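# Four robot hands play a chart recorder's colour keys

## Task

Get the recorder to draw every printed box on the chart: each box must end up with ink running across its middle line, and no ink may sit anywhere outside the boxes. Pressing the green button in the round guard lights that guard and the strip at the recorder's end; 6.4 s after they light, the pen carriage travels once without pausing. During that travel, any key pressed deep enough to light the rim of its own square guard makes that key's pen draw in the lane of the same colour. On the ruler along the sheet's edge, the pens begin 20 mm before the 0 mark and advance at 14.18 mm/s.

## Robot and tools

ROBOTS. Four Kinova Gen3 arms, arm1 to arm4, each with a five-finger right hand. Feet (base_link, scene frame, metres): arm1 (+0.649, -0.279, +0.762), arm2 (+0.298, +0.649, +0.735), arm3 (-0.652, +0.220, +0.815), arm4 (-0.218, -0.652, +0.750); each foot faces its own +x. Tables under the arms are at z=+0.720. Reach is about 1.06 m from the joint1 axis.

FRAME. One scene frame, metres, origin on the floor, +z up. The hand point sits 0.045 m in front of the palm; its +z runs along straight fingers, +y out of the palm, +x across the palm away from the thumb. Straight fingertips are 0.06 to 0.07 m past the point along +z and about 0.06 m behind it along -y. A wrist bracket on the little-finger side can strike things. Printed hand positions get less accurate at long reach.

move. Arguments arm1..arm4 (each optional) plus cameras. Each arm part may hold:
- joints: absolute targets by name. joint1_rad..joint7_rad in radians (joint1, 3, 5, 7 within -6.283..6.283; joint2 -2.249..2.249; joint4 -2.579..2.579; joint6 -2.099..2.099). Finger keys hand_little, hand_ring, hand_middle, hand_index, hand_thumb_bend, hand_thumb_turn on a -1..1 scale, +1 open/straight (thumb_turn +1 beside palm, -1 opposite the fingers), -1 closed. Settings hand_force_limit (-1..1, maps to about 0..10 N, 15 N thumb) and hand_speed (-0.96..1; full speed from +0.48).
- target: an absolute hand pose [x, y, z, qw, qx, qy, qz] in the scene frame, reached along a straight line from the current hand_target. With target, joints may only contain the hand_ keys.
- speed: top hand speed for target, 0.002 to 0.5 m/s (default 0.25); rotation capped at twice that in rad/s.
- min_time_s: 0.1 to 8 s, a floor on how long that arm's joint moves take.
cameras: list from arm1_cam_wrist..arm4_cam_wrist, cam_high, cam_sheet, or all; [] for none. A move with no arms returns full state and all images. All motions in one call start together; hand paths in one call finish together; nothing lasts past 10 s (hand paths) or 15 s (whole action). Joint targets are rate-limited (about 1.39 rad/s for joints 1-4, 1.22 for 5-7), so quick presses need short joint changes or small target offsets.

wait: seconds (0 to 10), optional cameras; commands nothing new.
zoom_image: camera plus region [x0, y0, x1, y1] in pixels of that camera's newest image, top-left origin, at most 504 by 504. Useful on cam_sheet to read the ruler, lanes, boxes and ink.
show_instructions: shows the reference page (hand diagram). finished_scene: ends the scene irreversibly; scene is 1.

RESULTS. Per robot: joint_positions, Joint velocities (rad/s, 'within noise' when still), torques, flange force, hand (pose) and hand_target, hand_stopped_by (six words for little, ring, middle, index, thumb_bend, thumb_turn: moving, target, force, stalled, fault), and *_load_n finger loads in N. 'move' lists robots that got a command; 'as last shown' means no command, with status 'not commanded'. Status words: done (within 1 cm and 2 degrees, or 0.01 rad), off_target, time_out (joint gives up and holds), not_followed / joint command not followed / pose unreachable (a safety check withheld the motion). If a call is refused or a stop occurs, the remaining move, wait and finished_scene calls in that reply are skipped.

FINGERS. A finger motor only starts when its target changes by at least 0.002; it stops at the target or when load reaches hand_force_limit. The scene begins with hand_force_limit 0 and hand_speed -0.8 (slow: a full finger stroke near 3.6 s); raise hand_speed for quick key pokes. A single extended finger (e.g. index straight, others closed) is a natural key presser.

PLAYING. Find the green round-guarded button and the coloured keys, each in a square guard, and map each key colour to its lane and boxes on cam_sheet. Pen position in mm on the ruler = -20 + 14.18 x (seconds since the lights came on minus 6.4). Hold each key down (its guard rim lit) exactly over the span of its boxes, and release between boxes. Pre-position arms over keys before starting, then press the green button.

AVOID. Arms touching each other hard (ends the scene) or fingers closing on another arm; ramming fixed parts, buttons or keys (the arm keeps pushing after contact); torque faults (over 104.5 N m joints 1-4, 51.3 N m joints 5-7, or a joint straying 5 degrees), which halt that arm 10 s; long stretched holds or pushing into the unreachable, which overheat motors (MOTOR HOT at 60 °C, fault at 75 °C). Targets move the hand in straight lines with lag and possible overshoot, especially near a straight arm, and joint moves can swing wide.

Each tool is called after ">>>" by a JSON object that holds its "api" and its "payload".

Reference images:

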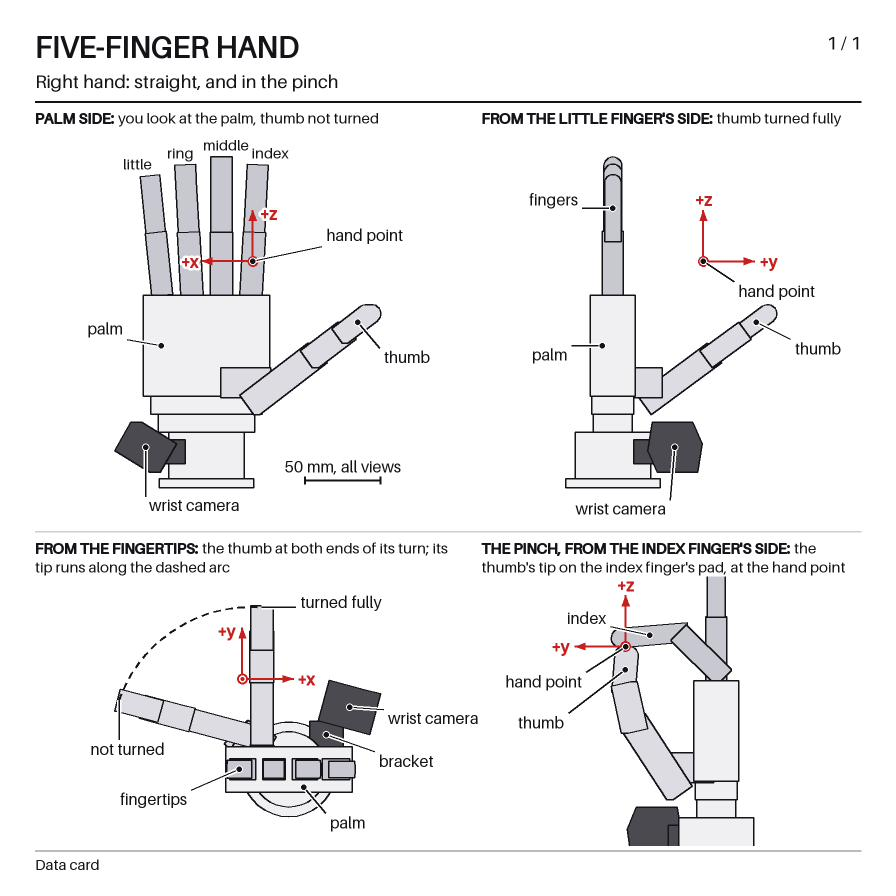

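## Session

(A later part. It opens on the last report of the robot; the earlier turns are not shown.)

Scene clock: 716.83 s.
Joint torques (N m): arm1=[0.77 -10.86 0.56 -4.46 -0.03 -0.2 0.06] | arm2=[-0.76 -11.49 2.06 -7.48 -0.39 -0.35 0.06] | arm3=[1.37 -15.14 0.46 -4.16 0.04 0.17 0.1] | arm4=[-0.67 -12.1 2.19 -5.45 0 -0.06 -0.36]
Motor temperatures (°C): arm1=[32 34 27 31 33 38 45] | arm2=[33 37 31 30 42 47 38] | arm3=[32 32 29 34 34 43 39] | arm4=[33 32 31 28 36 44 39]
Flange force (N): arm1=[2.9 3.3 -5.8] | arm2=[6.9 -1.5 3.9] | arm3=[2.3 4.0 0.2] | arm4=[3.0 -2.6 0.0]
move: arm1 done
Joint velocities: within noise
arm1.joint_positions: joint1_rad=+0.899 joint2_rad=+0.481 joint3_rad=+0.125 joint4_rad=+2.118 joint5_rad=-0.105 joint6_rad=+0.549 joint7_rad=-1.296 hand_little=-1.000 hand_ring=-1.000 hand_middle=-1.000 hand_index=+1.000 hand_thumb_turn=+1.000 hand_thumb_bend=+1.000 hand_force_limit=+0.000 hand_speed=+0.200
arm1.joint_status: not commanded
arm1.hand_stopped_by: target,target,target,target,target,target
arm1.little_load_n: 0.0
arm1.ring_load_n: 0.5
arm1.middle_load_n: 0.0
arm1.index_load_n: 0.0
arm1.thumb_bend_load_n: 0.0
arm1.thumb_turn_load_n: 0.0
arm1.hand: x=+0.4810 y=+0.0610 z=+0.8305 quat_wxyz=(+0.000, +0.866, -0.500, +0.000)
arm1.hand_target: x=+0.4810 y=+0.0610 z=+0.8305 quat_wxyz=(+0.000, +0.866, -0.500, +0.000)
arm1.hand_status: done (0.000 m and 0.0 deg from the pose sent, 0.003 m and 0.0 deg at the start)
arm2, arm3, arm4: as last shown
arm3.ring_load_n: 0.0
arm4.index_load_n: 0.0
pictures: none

>>> {"api": "move", "payload": {"arm1": {"target": [0.481, 0.061, 0.836, 0, 0.8660, -0.5, 0], "speed": 0.05}}}

>>> {"api": "move", "payload": {"arm1": {"target": [0.481, 0.061, 0.93, 0, 0.8660, -0.5, 0], "speed": 0.25}}}

>>> {"api": "move", "payload": {"arm1": {"target": [0.2545, -0.1814, 0.93, 0, 0.9848, -0.1736, 0], "speed": 0.25}}}

>>> {"api": "move", "payload": {"arm1": {"target": [0.2545, -0.1814, 0.8328, 0, 0.9848, -0.1736, 0], "speed": 0.2}}}

>>> {"api": "wait", "payload": {"seconds": 0.8}}

>>> {"api": "move", "payload": {"arm1": {"target": [0.2545, -0.1814, 0.8228, 0, 0.9848, -0.1736, 0], "speed": 0.04}, "arm2": {"target": [0.0624, 0.3626, 0.8298, 0, 0.9239, 0.3827, 0], "speed": 0.04}, "arm3": {"target": [-0.219, 0.276, 0.8275, 0, 0.0436, 0.9990, 0], "speed": 0.04}, "arm4": {"target": [0.0202, -0.294, 0.8307, 0, 0.3827, -0.9239, 0], "speed": 0.04}, "cameras": ["cam_high"]}}

>>> {"api": "wait", "payload": {"seconds": 0.5}}

>>> {"api": "move", "payload": {"arm1": {"target": [0.2545, -0.1814, 0.8328, 0, 0.9848, -0.1736, 0], "speed": 0.04}, "arm2": {"target": [0.0624, 0.3626, 0.840, 0, 0.9239, 0.3827, 0], "speed": 0.04}, "arm3": {"target": [-0.219, 0.276, 0.8375, 0, 0.0436, 0.9990, 0], "speed": 0.04}, "arm4": {"target": [0.0202, -0.294, 0.8407, 0, 0.3827, -0.9239, 0], "speed": 0.04}, "cameras": ["cam_high"]}}

>>> {"api": "move", "payload": {"arm1": {"target": [0.2545, -0.1814, 0.93, 0, 0.9848, -0.1736, 0], "speed": 0.25}}}

>>> {"api": "move", "payload": {"arm1": {"target": [0.481, 0.061, 0.93, 0, 0.8660, -0.5, 0], "speed": 0.25}}}

>>> {"api": "move", "payload": {"arm1": {"target": [0.481, 0.061, 0.8362, 0, 0.8660, -0.5, 0], "speed": 0.2}, "cameras": ["cam_high"]}}

Scene clock: 762.90 s.
Joint torques (N m): arm1=[0.97 -12.84 0.82 -4.98 -0.02 0.11 0.13] | arm2=[-0.78 -11.5 2.06 -7.5 -0.37 -0.36 0.08] | arm3=[1.39 -15.15 0.43 -4.05 0.03 0.2 0.08] | arm4=[-0.67 -12.16 2.1 -5.57 -0.01 -0.07 -0.36]
Motor temperatures (°C): arm1=[32 34 27 31 33 38 45] | arm2=[33 37 31 30 42 46 38] | arm3=[32 33 29 34 34 42 39] | arm4=[33 32 31 28 36 44 39]
Flange force (N): arm1=[1.6 3.7 0.5] | arm2=[6.9 -1.5 4.0] | arm3=[2.0 4.1 0.3] | arm4=[3.3 -2.6 0.0]
move: arm1 done
Joint velocities: within noise
arm1.joint_positions: joint1_rad=+0.896 joint2_rad=+0.468 joint3_rad=+0.128 joint4_rad=+2.113 joint5_rad=-0.102 joint6_rad=+0.567 joint7_rad=-1.298 hand_little=-1.000 hand_ring=-1.000 hand_middle=-1.000 hand_index=+1.000 hand_thumb_turn=+1.000 hand_thumb_bend=+1.000 hand_force_limit=+0.000 hand_speed=+0.200
arm1.joint_status: not commanded
arm1.hand_stopped_by: target,target,target,target,target,target
arm1.little_load_n: 0.0
arm1.ring_load_n: 0.0
arm1.middle_load_n: 0.0
arm1.index_load_n: 0.0
arm1.thumb_bend_load_n: 0.0
arm1.thumb_turn_load_n: 0.0
arm1.hand: x=+0.4810 y=+0.0610 z=+0.8360 quat_wxyz=(+0.000, +0.866, -0.500, +0.000)
arm1.hand_target: x=+0.4810 y=+0.0610 z=+0.8360 quat_wxyz=(+0.000, +0.866, -0.500, +0.000)
arm1.hand_status: done (0.000 m and 0.0 deg from the pose sent, 0.005 m and 0.0 deg at the start)
arm2, arm3, arm4: as last shown
arm4.thumb_bend_load_n: -0.5
arm4.thumb_turn_load_n: 0.5
pictures: none

Scene clock: 763.97 s.
Joint torques (N m): arm1=[0.82 -11.33 0.68 -6.82 -0.01 0.08 0.13] | arm2=[-0.76 -11.48 2.03 -7.53 -0.35 -0.39 0.07] | arm3=[1.4 -15.13 0.44 -4.14 -0.03 0.2 0.1] | arm4=[-0.64 -12.11 2.2 -5.51 -0.02 -0.03 -0.33]
Motor temperatures (°C): arm1=[32 34 27 31 33 38 45] | arm2=[33 37 31 30 42 46 38] | arm3=[32 33 29 34 34 42 39] | arm4=[33 32 31 28 36 44 39]
Flange force (N): arm1=[1.4 3.0 1.0] | arm2=[7.0 -1.5 3.9] | arm3=[2.3 4.1 0.3] | arm4=[3.2 -2.5 0.1]
move: arm1 done
Joint velocities: within noise
arm1.joint_positions: joint1_rad=+0.863 joint2_rad=+0.278 joint3_rad=+0.160 joint4_rad=+1.988 joint5_rad=-0.053 joint6_rad=+0.881 joint7_rad=-1.344 hand_little=-1.000 hand_ring=-1.000 hand_middle=-1.000 hand_index=+1.000 hand_thumb_turn=+1.000 hand_thumb_bend=+1.000 hand_force_limit=+0.000 hand_speed=+0.200
arm1.joint_status: not commanded
arm1.hand_stopped_by: target,target,target,target,target,target
arm1.little_load_n: 0.0
arm1.ring_load_n: 0.0
arm1.middle_load_n: 0.0
arm1.index_load_n: 0.0
arm1.thumb_bend_load_n: 0.0
arm1.thumb_turn_load_n: 0.0
arm1.hand: x=+0.4810 y=+0.0610 z=+0.9300 quat_wxyz=(+0.000, +0.866, -0.500, +0.000)
arm1.hand_target: x=+0.4810 y=+0.0610 z=+0.9300 quat_wxyz=(+0.000, +0.866, -0.500, +0.000)
arm1.hand_status: done (0.000 m and 0.0 deg from the pose sent, 0.094 m and 0.0 deg at the start)
arm2.joint_positions: joint1_rad=+0.328 joint2_rad=+0.378 joint3_rad=+0.313 joint4_rad=+2.141 joint5_rad=-0.191 joint6_rad=+0.649 joint7_rad=-1.371 hand_little=-1.000 hand_ring=-1.000 hand_middle=-1.000 hand_index=+1.000 hand_thumb_turn=+1.000 hand_thumb_bend=+1.000 hand_force_limit=+0.000 hand_speed=+0.200
arm2.joint_status: not commanded
arm2.hand_stopped_by: target,target,target,target,target,target
arm2.little_load_n: 0.0
arm2.ring_load_n: 0.0
arm2.middle_load_n: 0.0
arm2.index_load_n: 0.0
arm2.thumb_bend_load_n: 0.0
arm2.thumb_turn_load_n: 0.0
arm2.hand: x=+0.0624 y=+0.3626 z=+0.8405 quat_wxyz=(+0.000, -0.924, -0.383, +0.000)
arm2.hand_target: x=+0.0624 y=+0.3626 z=+0.8405 quat_wxyz=(+0.000, -0.924, -0.383, +0.000)
arm2.hand_status: not commanded
arm3.joint_positions: joint1_rad=-0.300 joint2_rad=+0.647 joint3_rad=+0.002 joint4_rad=+2.014 joint5_rad=+0.013 joint6_rad=+0.490 joint7_rad=-1.737 hand_little=-1.000 hand_ring=-1.000 hand_middle=-1.000 hand_index=+1.000 hand_thumb_turn=+1.000 hand_thumb_bend=+1.000 hand_force_limit=+0.000 hand_speed=+0.200
arm3.joint_status: not commanded
arm3.hand_stopped_by: target,target,target,target,target,target
arm3.little_load_n: 0.0
arm3.ring_load_n: 0.0
arm3.middle_load_n: 0.0
arm3.index_load_n: 0.0
arm3.thumb_bend_load_n: 0.0
arm3.thumb_turn_load_n: -0.5
arm3.hand: x=-0.2190 y=+0.2760 z=+0.8380 quat_wxyz=(+0.000, -0.044, -0.999, +0.000)
arm3.hand_target: x=-0.2190 y=+0.2760 z=+0.8380 quat_wxyz=(+0.000, -0.044, -0.999, +0.000)
arm3.hand_status: not commanded
arm4.joint_positions: joint1_rad=-0.049 joint2_rad=+0.547 joint3_rad=+0.555 joint4_rad=+1.993 joint5_rad=-0.419 joint6_rad=+0.723 joint7_rad=-1.283 hand_little=-1.000 hand_ring=-1.000 hand_middle=+1.000 hand_index=-1.000 hand_thumb_turn=+1.000 hand_thumb_bend=+1.000 hand_force_limit=+0.000 hand_speed=+0.200
arm4.joint_status: not commanded
arm4.hand_stopped_by: target,target,fault,target,target,target
arm4.little_load_n: 0.0
arm4.ring_load_n: 0.0
arm4.middle_load_n: 0.0
arm4.index_load_n: 0.0
arm4.thumb_bend_load_n: 0.0
arm4.thumb_turn_load_n: 0.0
arm4.hand: x=+0.0202 y=-0.2940 z=+0.8415 quat_wxyz=(+0.000, +0.383, -0.924, +0.000)
arm4.hand_target: x=+0.0202 y=-0.2940 z=+0.8415 quat_wxyz=(+0.000, +0.383, -0.924, +0.000)
arm4.hand_status: not commanded
pictures: none

Scene clock: 765.97 s.
Joint torques (N m): arm1=[0.98 -12.1 -0.05 -6.9 0.01 0.06 0.11] | arm2=[-0.77 -11.51 2.04 -7.49 -0.37 -0.36 0.06] | arm3=[1.39 -15.15 0.52 -4.15 0.01 0.16 0.15] | arm4=[-0.63 -12.08 2.22 -5.49 -0.03 -0.06 -0.35]
Motor temperatures (°C): arm1=[32 34 27 31 33 38 45] | arm2=[33 37 31 30 42 46 38] | arm3=[32 33 29 34 34 42 39] | arm4=[33 32 31 28 36 44 39]
Flange force (N): arm1=[1.5 2.8 1.1] | arm2=[6.8 -1.5 4.0] | arm3=[2.3 4.2 0.2] | arm4=[3.2 -2.5 -0.1]
move: arm1 done
Joint velocities: within noise
arm1.joint_positions: joint1_rad=+0.257 joint2_rad=+0.316 joint3_rad=-0.194 joint4_rad=+1.930 joint5_rad=+0.077 joint6_rad=+0.905 joint7_rad=-1.672 hand_little=-1.000 hand_ring=-1.000 hand_middle=-1.000 hand_index=+1.000 hand_thumb_turn=+1.000 hand_thumb_bend=+1.000 hand_force_limit=+0.000 hand_speed=+0.200
arm1.joint_status: not commanded
arm1.hand_stopped_by: target,target,target,target,target,target
arm1.little_load_n: 0.0
arm1.ring_load_n: 0.0
arm1.middle_load_n: 0.0
arm1.index_load_n: 0.0
arm1.thumb_bend_load_n: -0.5
arm1.thumb_turn_load_n: 0.0
arm1.hand: x=+0.2545 y=-0.1814 z=+0.9300 quat_wxyz=(+0.000, +0.985, -0.174, +0.000)
arm1.hand_target: x=+0.2545 y=-0.1814 z=+0.9300 quat_wxyz=(+0.000, +0.985, -0.174, +0.000)
arm1.hand_status: done (0.000 m and 0.0 deg from the pose sent, 0.332 m and 40.0 deg at the start)
arm2, arm3, arm4: as last shown
arm3.thumb_turn_load_n: 0.0
arm4.little_load_n: 0.5
pictures: none

Scene clock: 767.07 s.
Joint torques (N m): arm1=[0.94 -13.64 -0.1 -5.15 0 0.08 0.1] | arm2=[-0.76 -11.49 2.02 -7.51 -0.37 -0.38 0.08] | arm3=[1.42 -15.2 0.49 -4.13 0.03 0.22 0.09] | arm4=[-0.66 -12.08 2.29 -5.44 -0.01 -0.05 -0.31]
Motor temperatures (°C): arm1=[32 34 27 31 33 38 45] | arm2=[33 37 31 30 42 46 38] | arm3=[32 33 29 34 34 42 39] | arm4=[33 32 31 28 36 44 39]
Flange force (N): arm1=[2.0 3.0 1.3] | arm2=[6.9 -1.4 3.9] | arm3=[2.3 4.1 0.5] | arm4=[3.0 -2.5 0.0]
move: arm1 done
Joint velocities: within noise
arm1.joint_positions: joint1_rad=+0.227 joint2_rad=+0.502 joint3_rad=-0.164 joint4_rad=+2.058 joint5_rad=+0.142 joint6_rad=+0.595 joint7_rad=-1.732 hand_little=-1.000 hand_ring=-1.000 hand_middle=-1.000 hand_index=+1.000 hand_thumb_turn=+1.000 hand_thumb_bend=+1.000 hand_force_limit=+0.000 hand_speed=+0.200
arm1.joint_status: not commanded
arm1.hand_stopped_by: target,target,target,target,target,target
arm1.little_load_n: 0.0
arm1.ring_load_n: 0.0
arm1.middle_load_n: 0.0
arm1.index_load_n: 0.0
arm1.thumb_bend_load_n: 0.0
arm1.thumb_turn_load_n: 0.0
arm1.hand: x=+0.2545 y=-0.1814 z=+0.8328 quat_wxyz=(+0.000, +0.985, -0.174, +0.000)
arm1.hand_target: x=+0.2545 y=-0.1814 z=+0.8328 quat_wxyz=(+0.000, +0.985, -0.174, +0.000)
arm1.hand_status: done (0.000 m and 0.0 deg from the pose sent, 0.097 m and 0.0 deg at the start)
arm2, arm3, arm4: as last shown
arm4.little_load_n: 0.0
arm4.thumb_turn_load_n: -0.5
pictures: none

Scene clock: 767.87 s.
Joint torques (N m): arm1=[0.97 -13.63 -0.03 -5.14 0.02 0.08 0.13] | arm2=[-0.75 -11.48 1.96 -7.5 -0.37 -0.36 0.09] | arm3=[1.47 -15.1 0.45 -4.13 0.02 0.17 0.08] | arm4=[-0.71 -12.09 2.17 -5.46 0.02 -0.07 -0.39]
Motor temperatures (°C): arm1=[32 34 27 31 33 38 45] | arm2=[33 37 31 30 42 46 38] | arm3=[32 33 29 34 34 42 39] | arm4=[33 32 31 28 36 44 39]
Flange force (N): arm1=[2.0 3.1 1.2] | arm2=[7.0 -1.4 3.8] | arm3=[2.3 4.2 0.1] | arm4=[3.0 -2.8 0.1]
Joint velocities: within noise
arm1.joint_positions: joint1_rad=+0.227 joint2_rad=+0.502 joint3_rad=-0.164 joint4_rad=+2.058 joint5_rad=+0.142 joint6_rad=+0.595 joint7_rad=-1.732 hand_little=-1.000 hand_ring=-1.000 hand_middle=-1.000 hand_index=+1.000 hand_thumb_turn=+1.000 hand_thumb_bend=+1.000 hand_force_limit=+0.000 hand_speed=+0.200
arm1.joint_status: not commanded
arm1.hand_stopped_by: target,target,target,target,target,target
arm1.little_load_n: 0.0
arm1.ring_load_n: 0.0
arm1.middle_load_n: 0.0
arm1.index_load_n: 0.0
arm1.thumb_bend_load_n: 0.0
arm1.thumb_turn_load_n: 0.0
arm1.hand: x=+0.2545 y=-0.1814 z=+0.8328 quat_wxyz=(+0.000, +0.985, -0.174, +0.000)
arm1.hand_target: x=+0.2545 y=-0.1814 z=+0.8328 quat_wxyz=(+0.000, +0.985, -0.174, +0.000)
arm1.hand_status: done (0.000 m and 0.0 deg from the pose sent, 0.097 m and 0.0 deg at the start)
arm2.joint_positions: joint1_rad=+0.328 joint2_rad=+0.378 joint3_rad=+0.313 joint4_rad=+2.141 joint5_rad=-0.191 joint6_rad=+0.649 joint7_rad=-1.371 hand_little=-1.000 hand_ring=-1.000 hand_middle=-1.000 hand_index=+1.000 hand_thumb_turn=+1.000 hand_thumb_bend=+1.000 hand_force_limit=+0.000 hand_speed=+0.200
arm2.joint_status: not commanded
arm2.hand_stopped_by: target,target,target,target,target,target
arm2.little_load_n: 0.0
arm2.ring_load_n: 0.5
arm2.middle_load_n: 0.5
arm2.index_load_n: 0.0
arm2.thumb_bend_load_n: 0.0
arm2.thumb_turn_load_n: 0.0
arm2.hand: x=+0.0624 y=+0.3626 z=+0.8405 quat_wxyz=(+0.000, -0.924, -0.383, +0.000)
arm2.hand_target: x=+0.0624 y=+0.3626 z=+0.8405 quat_wxyz=(+0.000, -0.924, -0.383, +0.000)
arm2.hand_status: not commanded
arm3.joint_positions: joint1_rad=-0.300 joint2_rad=+0.647 joint3_rad=+0.002 joint4_rad=+2.014 joint5_rad=+0.013 joint6_rad=+0.490 joint7_rad=-1.737 hand_little=-1.000 hand_ring=-1.000 hand_middle=-1.000 hand_index=+1.000 hand_thumb_turn=+1.000 hand_thumb_bend=+1.000 hand_force_limit=+0.000 hand_speed=+0.200
arm3.joint_status: not commanded
arm3.hand_stopped_by: target,target,target,target,target,target
arm3.little_load_n: 0.0
arm3.ring_load_n: 0.0
arm3.middle_load_n: 0.0
arm3.index_load_n: 0.0
arm3.thumb_bend_load_n: -0.5
arm3.thumb_turn_load_n: 0.0
arm3.hand: x=-0.2190 y=+0.2760 z=+0.8380 quat_wxyz=(+0.000, -0.044, -0.999, +0.000)
arm3.hand_target: x=-0.2190 y=+0.2760 z=+0.8380 quat_wxyz=(+0.000, -0.044, -0.999, +0.000)
arm3.hand_status: not commanded
arm4.joint_positions: joint1_rad=-0.049 joint2_rad=+0.547 joint3_rad=+0.555 joint4_rad=+1.993 joint5_rad=-0.419 joint6_rad=+0.723 joint7_rad=-1.283 hand_little=-1.000 hand_ring=-1.000 hand_middle=+1.000 hand_index=-1.000 hand_thumb_turn=+1.000 hand_thumb_bend=+1.000 hand_force_limit=+0.000 hand_speed=+0.200
arm4.joint_status: not commanded
arm4.hand_stopped_by: target,target,fault,target,target,target
arm4.little_load_n: 0.0
arm4.ring_load_n: 0.0
arm4.middle_load_n: 0.0
arm4.index_load_n: 0.0
arm4.thumb_bend_load_n: 0.0
arm4.thumb_turn_load_n: 0.0
arm4.hand: x=+0.0202 y=-0.2940 z=+0.8415 quat_wxyz=(+0.000, +0.383, -0.924, +0.000)
arm4.hand_target: x=+0.0202 y=-0.2940 z=+0.8415 quat_wxyz=(+0.000, +0.383, -0.924, +0.000)
arm4.hand_status: not commanded
wait: 0.80 s; at rest by 0.27 s
pictures: none

Scene clock: 768.83 s.
Joint torques (N m): arm1=[0.88 -10.11 0.09 -4.43 0.05 -0.53 0.13] | arm2=[-0.85 -5.49 1.32 -5.68 -0.48 -1.27 0.08] | arm3=[1.67 -5.8 0.57 -3.09 0.12 -1.03 0.1] | arm4=[-0.5 -5.95 0.8 -3.57 -0.24 -1.17 -0.35]
Motor temperatures (°C): arm1=[32 34 27 31 33 38 45] | arm2=[33 37 31 30 42 46 38] | arm3=[32 33 29 34 34 42 39] | arm4=[33 32 31 28 36 44 39]
Flange force (N): arm1=[4.6 3.0 -9.6] | arm2=[11.3 -1.5 -16.4] | arm3=[8.1 4.1 -26.0] | arm4=[6.3 -2.5 -20.1]
move: arm1 done; arm2 done; arm3 done; arm4 done
Joint velocities: within noise
arm1.joint_positions: joint1_rad=+0.222 joint2_rad=+0.524 joint3_rad=-0.158 joint4_rad=+2.067 joint5_rad=+0.149 joint6_rad=+0.564 joint7_rad=-1.739 hand_little=-1.000 hand_ring=-1.000 hand_middle=-1.000 hand_index=+1.000 hand_thumb_turn=+1.000 hand_thumb_bend=+1.000 hand_force_limit=+0.000 hand_speed=+0.200
arm1.joint_status: not commanded
arm1.hand_stopped_by: target,target,target,target,target,target
arm1.little_load_n: 0.0
arm1.ring_load_n: 0.0
arm1.middle_load_n: 0.0
arm1.index_load_n: 0.0
arm1.thumb_bend_load_n: -0.5
arm1.thumb_turn_load_n: 0.0
arm1.hand: x=+0.2545 y=-0.1814 z=+0.8228 quat_wxyz=(+0.000, +0.985, -0.174, +0.000)
arm1.hand_target: x=+0.2545 y=-0.1814 z=+0.8228 quat_wxyz=(+0.000, +0.985, -0.174, +0.000)
arm1.hand_status: done (0.000 m and 0.0 deg from the pose sent, 0.010 m and 0.0 deg at the start)
arm2.joint_positions: joint1_rad=+0.338 joint2_rad=+0.403 joint3_rad=+0.301 joint4_rad=+2.154 joint5_rad=-0.206 joint6_rad=+0.613 joint7_rad=-1.357 hand_little=-1.000 hand_ring=-1.000 hand_middle=-1.000 hand_index=+1.000 hand_thumb_turn=+1.000 hand_thumb_bend=+1.000 hand_force_limit=+0.000 hand_speed=+0.200
arm2.joint_status: not commanded
arm2.hand_stopped_by: target,target,target,target,target,target
arm2.little_load_n: 0.0
arm2.ring_load_n: 0.0
arm2.middle_load_n: 0.0
arm2.index_load_n: 0.0
arm2.thumb_bend_load_n: 0.0
arm2.thumb_turn_load_n: 0.0
arm2.hand: x=+0.0624 y=+0.3626 z=+0.8298 quat_wxyz=(+0.000, -0.924, -0.383, +0.000)
arm2.hand_target: x=+0.0624 y=+0.3626 z=+0.8298 quat_wxyz=(+0.000, -0.924, -0.383, +0.000)
arm2.hand_status: done (0.000 m and 0.0 deg from the pose sent, 0.011 m and 0.0 deg at the start)
arm3.joint_positions: joint1_rad=-0.300 joint2_rad=+0.671 joint3_rad=+0.002 joint4_rad=+2.019 joint5_rad=+0.014 joint6_rad=+0.460 joint7_rad=-1.737 hand_little=-1.000 hand_ring=-1.000 hand_middle=-1.000 hand_index=+1.000 hand_thumb_turn=+1.000 hand_thumb_bend=+1.000 hand_force_limit=+0.000 hand_speed=+0.200
arm3.joint_status: not commanded
arm3.hand_stopped_by: target,target,target,target,target,target
arm3.little_load_n: 0.0
arm3.ring_load_n: 0.0
arm3.middle_load_n: 0.0
arm3.index_load_n: 0.0
arm3.thumb_bend_load_n: 0.0
arm3.thumb_turn_load_n: 0.0
arm3.hand: x=-0.2190 y=+0.2760 z=+0.8275 quat_wxyz=(+0.000, -0.044, -0.999, +0.000)
arm3.hand_target: x=-0.2190 y=+0.2760 z=+0.8275 quat_wxyz=(+0.000, -0.044, -0.999, +0.000)
arm3.hand_status: done (0.000 m and 0.0 deg from the pose sent, 0.011 m and 0.0 deg at the start)
arm4.joint_positions: joint1_rad=-0.035 joint2_rad=+0.568 joint3_rad=+0.537 joint4_rad=+2.004 joint5_rad=-0.438 joint6_rad=+0.693 joint7_rad=-1.268 hand_little=-1.000 hand_ring=-1.000 hand_middle=+1.000 hand_index=-1.000 hand_thumb_turn=+1.000 hand_thumb_bend=+1.000 hand_force_limit=+0.000 hand_speed=+0.200
arm4.joint_status: not commanded
arm4.hand_stopped_by: target,target,fault,target,target,target
arm4.little_load_n: 0.0
arm4.ring_load_n: 0.0
arm4.middle_load_n: 0.0
arm4.index_load_n: 0.0
arm4.thumb_bend_load_n: 0.0
arm4.thumb_turn_load_n: 0.0
arm4.hand: x=+0.0202 y=-0.2940 z=+0.8307 quat_wxyz=(+0.000, +0.383, -0.924, +0.000)
arm4.hand_target: x=+0.0202 y=-0.2940 z=+0.8307 quat_wxyz=(+0.000, +0.383, -0.924, +0.000)
arm4.hand_status: done (0.000 m and 0.0 deg from the pose sent, 0.011 m and 0.0 deg at the start)

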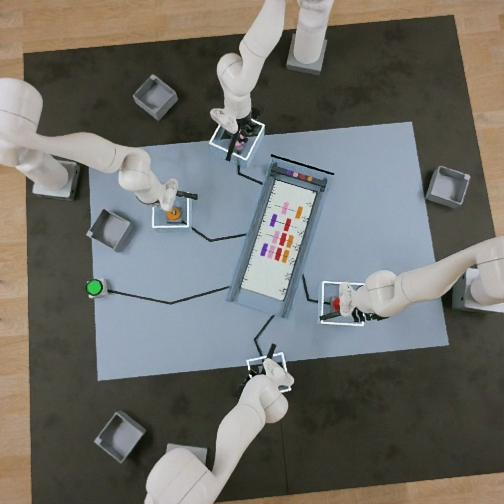

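Scene clock: 769.33 s.
Joint torques (N m): arm1=[0.96 -10.23 0.05 -4.5 0.07 -0.49 0.1] | arm2=[-0.89 -5.36 1.29 -5.65 -0.51 -1.27 0.06] | arm3=[1.63 -5.53 0.57 -2.98 0.15 -1 0.1] | arm4=[-0.57 -5.85 0.73 -3.61 -0.25 -1.16 -0.38]
Motor temperatures (°C): arm1=[32 34 27 31 33 38 45] | arm2=[33 37 31 30 42 46 38] | arm3=[32 33 29 34 34 42 39] | arm4=[33 32 31 28 36 44 39]
Flange force (N): arm1=[4.7 3.1 -9.2] | arm2=[11.4 -1.7 -16.7] | arm3=[8.1 4.0 -26.6] | arm4=[6.6 -2.7 -20.2]
Joint velocities: within noise
arm1.joint_positions: joint1_rad=+0.222 joint2_rad=+0.524 joint3_rad=-0.158 joint4_rad=+2.067 joint5_rad=+0.149 joint6_rad=+0.564 joint7_rad=-1.739 hand_little=-1.000 hand_ring=-1.000 hand_middle=-1.000 hand_index=+1.000 hand_thumb_turn=+1.000 hand_thumb_bend=+1.000 hand_force_limit=+0.000 hand_speed=+0.200
arm1.joint_status: not commanded
arm1.hand_stopped_by: target,target,target,target,target,target
arm1.little_load_n: 0.0
arm1.ring_load_n: 0.0
arm1.middle_load_n: 0.0
arm1.index_load_n: 0.0
arm1.thumb_bend_load_n: 0.0
arm1.thumb_turn_load_n: 0.0
arm1.hand: x=+0.2545 y=-0.1814 z=+0.8228 quat_wxyz=(+0.000, +0.985, -0.174, +0.000)
arm1.hand_target: x=+0.2545 y=-0.1814 z=+0.8228 quat_wxyz=(+0.000, +0.985, -0.174, +0.000)
arm1.hand_status: done (0.000 m and 0.0 deg from the pose sent, 0.010 m and 0.0 deg at the start)
arm2.joint_positions: joint1_rad=+0.339 joint2_rad=+0.403 joint3_rad=+0.301 joint4_rad=+2.154 joint5_rad=-0.206 joint6_rad=+0.613 joint7_rad=-1.357 hand_little=-1.000 hand_ring=-1.000 hand_middle=-1.000 hand_index=+1.000 hand_thumb_turn=+1.000 hand_thumb_bend=+1.000 hand_force_limit=+0.000 hand_speed=+0.200
arm2.joint_status: not commanded
arm2.hand_stopped_by: target,target,target,target,target,target
arm2.little_load_n: 0.0
arm2.ring_load_n: 0.0
arm2.middle_load_n: 0.0
arm2.index_load_n: 0.0
arm2.thumb_bend_load_n: 0.0
arm2.thumb_turn_load_n: 0.0
arm2.hand: x=+0.0624 y=+0.3626 z=+0.8298 quat_wxyz=(+0.000, -0.924, -0.383, +0.000)
arm2.hand_target: x=+0.0624 y=+0.3626 z=+0.8298 quat_wxyz=(+0.000, -0.924, -0.383, +0.000)
arm2.hand_status: done (0.000 m and 0.0 deg from the pose sent, 0.011 m and 0.0 deg at the start)
arm3.joint_positions: joint1_rad=-0.300 joint2_rad=+0.671 joint3_rad=+0.002 joint4_rad=+2.019 joint5_rad=+0.014 joint6_rad=+0.460 joint7_rad=-1.737 hand_little=-1.000 hand_ring=-1.000 hand_middle=-1.000 hand_index=+1.000 hand_thumb_turn=+1.000 hand_thumb_bend=+1.000 hand_force_limit=+0.000 hand_speed=+0.200
arm3.joint_status: not commanded
arm3.hand_stopped_by: target,target,target,target,target,target
arm3.little_load_n: 0.0
arm3.ring_load_n: 0.5
arm3.middle_load_n: 0.0
arm3.index_load_n: 0.0
arm3.thumb_bend_load_n: 0.0
arm3.thumb_turn_load_n: 0.0
arm3.hand: x=-0.2190 y=+0.2760 z=+0.8275 quat_wxyz=(+0.000, -0.044, -0.999, +0.000)
arm3.hand_target: x=-0.2190 y=+0.2760 z=+0.8275 quat_wxyz=(+0.000, -0.044, -0.999, +0.000)
arm3.hand_status: done (0.000 m and 0.0 deg from the pose sent, 0.011 m and 0.0 deg at the start)
arm4.joint_positions: joint1_rad=-0.035 joint2_rad=+0.568 joint3_rad=+0.537 joint4_rad=+2.004 joint5_rad=-0.438 joint6_rad=+0.693 joint7_rad=-1.268 hand_little=-1.000 hand_ring=-1.000 hand_middle=+1.000 hand_index=-1.000 hand_thumb_turn=+1.000 hand_thumb_bend=+1.000 hand_force_limit=+0.000 hand_speed=+0.200
arm4.joint_status: not commanded
arm4.hand_stopped_by: target,target,fault,target,target,target
arm4.little_load_n: 0.0
arm4.ring_load_n: 0.0
arm4.middle_load_n: 0.0
arm4.index_load_n: 0.0
arm4.thumb_bend_load_n: 0.0
arm4.thumb_turn_load_n: 0.0
arm4.hand: x=+0.0202 y=-0.2940 z=+0.8307 quat_wxyz=(+0.000, +0.383, -0.924, +0.000)
arm4.hand_target: x=+0.0202 y=-0.2940 z=+0.8307 quat_wxyz=(+0.000, +0.383, -0.924, +0.000)
arm4.hand_status: done (0.000 m and 0.0 deg from the pose sent, 0.011 m and 0.0 deg at the start)
wait: 0.50 s; at rest by 0.27 s
pictures: none

Scene clock: 770.30 s.
Joint torques (N m): arm1=[0.87 -13.7 -0.12 -5.14 0.03 0.09 0.1] | arm2=[-0.78 -11.52 2.06 -7.5 -0.39 -0.36 0.08] | arm3=[1.37 -15.1 0.48 -4.13 0.02 0.19 0.09] | arm4=[-0.68 -12.07 2.21 -5.52 -0.03 -0.01 -0.34]
Motor temperatures (°C): arm1=[32 34 27 31 33 38 45] | arm2=[33 37 31 30 42 46 38] | arm3=[32 33 29 34 34 42 39] | arm4=[33 32 31 28 36 44 39]
Flange force (N): arm1=[1.9 2.8 1.4] | arm2=[6.9 -1.5 4.0] | arm3=[2.3 4.0 0.2] | arm4=[3.4 -2.7 0.1]
move: arm1 done; arm2 done; arm3 done; arm4 done
Joint velocities: within noise
arm1.joint_positions: joint1_rad=+0.227 joint2_rad=+0.502 joint3_rad=-0.164 joint4_rad=+2.058 joint5_rad=+0.142 joint6_rad=+0.595 joint7_rad=-1.732 hand_little=-1.000 hand_ring=-1.000 hand_middle=-1.000 hand_index=+1.000 hand_thumb_turn=+1.000 hand_thumb_bend=+1.000 hand_force_limit=+0.000 hand_speed=+0.200
arm1.joint_status: not commanded
arm1.hand_stopped_by: target,target,target,target,target,target
arm1.little_load_n: 0.0
arm1.ring_load_n: 0.0
arm1.middle_load_n: 0.0
arm1.index_load_n: 0.0
arm1.thumb_bend_load_n: 0.0
arm1.thumb_turn_load_n: 0.0
arm1.hand: x=+0.2545 y=-0.1814 z=+0.8328 quat_wxyz=(+0.000, +0.985, -0.174, +0.000)
arm1.hand_target: x=+0.2545 y=-0.1814 z=+0.8328 quat_wxyz=(+0.000, +0.985, -0.174, +0.000)
arm1.hand_status: done (0.000 m and 0.0 deg from the pose sent, 0.010 m and 0.0 deg at the start)
arm2.joint_positions: joint1_rad=+0.328 joint2_rad=+0.379 joint3_rad=+0.312 joint4_rad=+2.142 joint5_rad=-0.192 joint6_rad=+0.648 joint7_rad=-1.370 hand_little=-1.000 hand_ring=-1.000 hand_middle=-1.000 hand_index=+1.000 hand_thumb_turn=+1.000 hand_thumb_bend=+1.000 hand_force_limit=+0.000 hand_speed=+0.200
arm2.joint_status: not commanded
arm2.hand_stopped_by: target,target,target,target,target,target
arm2.little_load_n: 0.5
arm2.ring_load_n: 0.0
arm2.middle_load_n: 0.0
arm2.index_load_n: 0.0
arm2.thumb_bend_load_n: 0.0
arm2.thumb_turn_load_n: 0.0
arm2.hand: x=+0.0624 y=+0.3626 z=+0.8400 quat_wxyz=(+0.000, -0.924, -0.383, +0.000)
arm2.hand_target: x=+0.0624 y=+0.3626 z=+0.8400 quat_wxyz=(+0.000, -0.924, -0.383, +0.000)
arm2.hand_status: done (0.000 m and 0.0 deg from the pose sent, 0.010 m and 0.0 deg at the start)
arm3.joint_positions: joint1_rad=-0.300 joint2_rad=+0.648 joint3_rad=+0.002 joint4_rad=+2.014 joint5_rad=+0.014 joint6_rad=+0.488 joint7_rad=-1.737 hand_little=-1.000 hand_ring=-1.000 hand_middle=-1.000 hand_index=+1.000 hand_thumb_turn=+1.000 hand_thumb_bend=+1.000 hand_force_limit=+0.000 hand_speed=+0.200
arm3.joint_status: not commanded
arm3.hand_stopped_by: target,target,target,target,target,target
arm3.little_load_n: 0.0
arm3.ring_load_n: 0.0
arm3.middle_load_n: 0.0
arm3.index_load_n: 0.0
arm3.thumb_bend_load_n: -0.5
arm3.thumb_turn_load_n: 0.0
arm3.hand: x=-0.2190 y=+0.2760 z=+0.8375 quat_wxyz=(+0.000, -0.044, -0.999, +0.000)
arm3.hand_target: x=-0.2190 y=+0.2760 z=+0.8375 quat_wxyz=(+0.000, -0.044, -0.999, +0.000)
arm3.hand_status: done (0.000 m and 0.0 deg from the pose sent, 0.010 m and 0.0 deg at the start)
arm4.joint_positions: joint1_rad=-0.048 joint2_rad=+0.548 joint3_rad=+0.553 joint4_rad=+1.994 joint5_rad=-0.421 joint6_rad=+0.721 joint7_rad=-1.282 hand_little=-1.000 hand_ring=-1.000 hand_middle=+1.000 hand_index=-1.000 hand_thumb_turn=+1.000 hand_thumb_bend=+1.000 hand_force_limit=+0.000 hand_speed=+0.200
arm4.joint_status: not commanded
arm4.hand_stopped_by: target,target,fault,target,target,target
arm4.little_load_n: 0.0
arm4.ring_load_n: 0.0
arm4.middle_load_n: 0.0
arm4.index_load_n: 0.0
arm4.thumb_bend_load_n: 0.0
arm4.thumb_turn_load_n: 0.0
arm4.hand: x=+0.0202 y=-0.2940 z=+0.8407 quat_wxyz=(+0.000, +0.383, -0.924, +0.000)
arm4.hand_target: x=+0.0202 y=-0.2940 z=+0.8407 quat_wxyz=(+0.000, +0.383, -0.924, +0.000)
arm4.hand_status: done (0.000 m and 0.0 deg from the pose sent, 0.010 m and 0.0 deg at the start)

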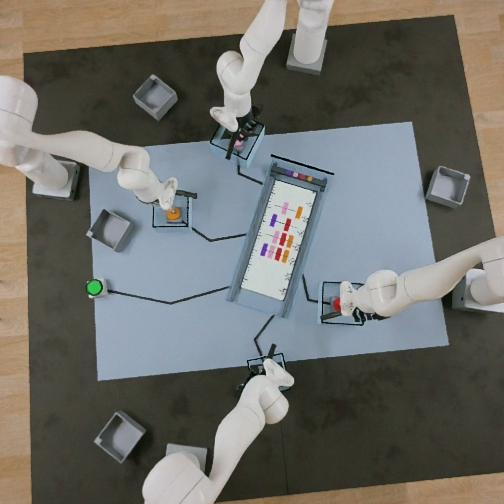

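Scene clock: 771.37 s.
Joint torques (N m): arm1=[0.97 -12.22 0.03 -6.97 0.04 0.08 0.1] | arm2=[-0.75 -11.5 2.12 -7.5 -0.38 -0.34 0.07] | arm3=[1.33 -15.14 0.49 -4.15 0 0.17 0.13] | arm4=[-0.67 -12.12 2.22 -5.49 -0.04 -0.06 -0.38]
Motor temperatures (°C): arm1=[32 34 27 31 33 38 45] | arm2=[33 37 31 30 42 46 38] | arm3=[32 33 29 34 34 42 39] | arm4=[33 32 31 28 36 44 39]
Flange force (N): arm1=[1.5 2.8 1.4] | arm2=[7.0 -1.4 4.1] | arm3=[2.3 4.0 0.2] | arm4=[3.1 -2.7 0.0]
move: arm1 done
Joint velocities: within noise
arm1.joint_positions: joint1_rad=+0.258 joint2_rad=+0.316 joint3_rad=-0.195 joint4_rad=+1.930 joint5_rad=+0.078 joint6_rad=+0.905 joint7_rad=-1.673 hand_little=-1.000 hand_ring=-1.000 hand_middle=-1.000 hand_index=+1.000 hand_thumb_turn=+1.000 hand_thumb_bend=+1.000 hand_force_limit=+0.000 hand_speed=+0.200
arm1.joint_status: not commanded
arm1.hand_stopped_by: target,target,target,target,target,target
arm1.little_load_n: 0.0
arm1.ring_load_n: 0.5
arm1.middle_load_n: 0.0
arm1.index_load_n: 0.0
arm1.thumb_bend_load_n: 0.0
arm1.thumb_turn_load_n: 0.0
arm1.hand: x=+0.2545 y=-0.1814 z=+0.9300 quat_wxyz=(+0.000, +0.985, -0.174, +0.000)
arm1.hand_target: x=+0.2545 y=-0.1814 z=+0.9300 quat_wxyz=(+0.000, +0.985, -0.174, +0.000)
arm1.hand_status: done (0.000 m and 0.0 deg from the pose sent, 0.097 m and 0.0 deg at the start)
arm2, arm3, arm4: as last shown
arm2.little_load_n: 0.0
arm3.thumb_bend_load_n: 0.0
pictures: none

Scene clock: 773.37 s.
Joint torques (N m): arm1=[0.88 -11.27 0.69 -6.79 0.05 0.08 0.11] | arm2=[-0.78 -11.53 2 -7.49 -0.37 -0.37 0.05] | arm3=[1.4 -15.16 0.49 -4.11 0.01 0.18 0.14] | arm4=[-0.66 -12.09 2.09 -5.49 -0.03 -0.05 -0.33]
Motor temperatures (°C): arm1=[32 34 27 31 33 38 45] | arm2=[33 37 31 30 42 46 38] | arm3=[32 33 29 34 34 42 39] | arm4=[33 32 31 28 36 44 39]
Flange force (N): arm1=[1.4 3.0 0.8] | arm2=[6.9 -1.6 4.0] | arm3=[2.2 4.2 0.3] | arm4=[3.2 -2.6 -0.3]
move: arm1 done
Joint velocities: within noise
arm1.joint_positions: joint1_rad=+0.865 joint2_rad=+0.278 joint3_rad=+0.157 joint4_rad=+1.988 joint5_rad=-0.052 joint6_rad=+0.881 joint7_rad=-1.345 hand_little=-1.000 hand_ring=-1.000 hand_middle=-1.000 hand_index=+1.000 hand_thumb_turn=+1.000 hand_thumb_bend=+1.000 hand_force_limit=+0.000 hand_speed=+0.200
arm1.joint_status: not commanded
arm1.hand_stopped_by: target,target,target,target,target,target
arm1.little_load_n: 0.0
arm1.ring_load_n: 0.0
arm1.middle_load_n: 0.0
arm1.index_load_n: 0.0
arm1.thumb_bend_load_n: 0.0
arm1.thumb_turn_load_n: 0.0
arm1.hand: x=+0.4810 y=+0.0610 z=+0.9300 quat_wxyz=(+0.000, +0.866, -0.500, +0.000)
arm1.hand_target: x=+0.4810 y=+0.0610 z=+0.9300 quat_wxyz=(+0.000, +0.866, -0.500, +0.000)
arm1.hand_status: done (0.000 m and 0.0 deg from the pose sent, 0.332 m and 40.0 deg at the start)
arm2, arm3, arm4: as last shown
arm3.little_load_n: 0.5
arm3.ring_load_n: 0.5
arm3.middle_load_n: 0.5
pictures: none

Scene clock: 774.47 s.
Joint torques (N m): arm1=[0.91 -12.94 0.81 -5.01 0.08 0.09 0.09] | arm2=[-0.8 -11.5 2.07 -7.47 -0.38 -0.37 0.05] | arm3=[1.41 -15.15 0.44 -4.06 0.04 0.17 0.11] | arm4=[-0.73 -12.16 2.21 -5.51 -0.02 -0.05 -0.35]
Motor temperatures (°C): arm1=[32 34 27 31 33 38 45] | arm2=[33 37 31 30 42 46 38] | arm3=[32 33 29 34 34 42 39] | arm4=[33 32 31 28 36 44 39]
Flange force (N): arm1=[1.5 3.4 0.9] | arm2=[6.8 -1.7 4.0] | arm3=[2.0 4.2 0.2] | arm4=[3.1 -2.8 0.2]
move: arm1 done
Joint velocities: within noise
arm1.joint_positions: joint1_rad=+0.897 joint2_rad=+0.468 joint3_rad=+0.127 joint4_rad=+2.113 joint5_rad=-0.102 joint6_rad=+0.568 joint7_rad=-1.299 hand_little=-1.000 hand_ring=-1.000 hand_middle=-1.000 hand_index=+1.000 hand_thumb_turn=+1.000 hand_thumb_bend=+1.000 hand_force_limit=+0.000 hand_speed=+0.200
arm1.joint_status: not commanded
arm1.hand_stopped_by: target,target,target,target,target,target
arm1.little_load_n: 0.0
arm1.ring_load_n: 0.0
arm1.middle_load_n: 0.0
arm1.index_load_n: 0.0
arm1.thumb_bend_load_n: 0.0
arm1.thumb_turn_load_n: 0.0
arm1.hand: x=+0.4810 y=+0.0610 z=+0.8362 quat_wxyz=(+0.000, +0.866, -0.500, +0.000)
arm1.hand_target: x=+0.4810 y=+0.0610 z=+0.8362 quat_wxyz=(+0.000, +0.866, -0.500, +0.000)
arm1.hand_status: done (0.000 m and 0.0 deg from the pose sent, 0.094 m and 0.0 deg at the start)
arm2, arm3, arm4: as last shown
arm3.little_load_n: 0.0
arm3.ring_load_n: 0.0
arm3.middle_load_n: 0.0

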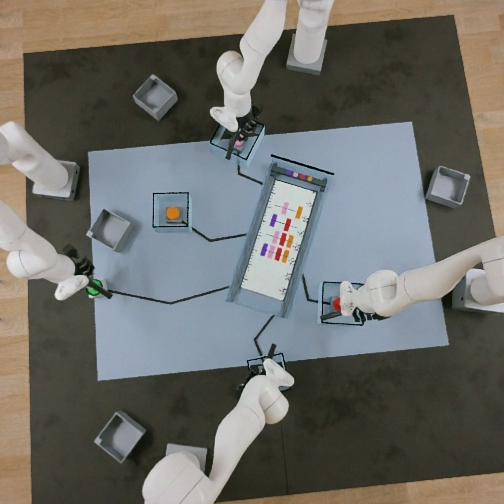

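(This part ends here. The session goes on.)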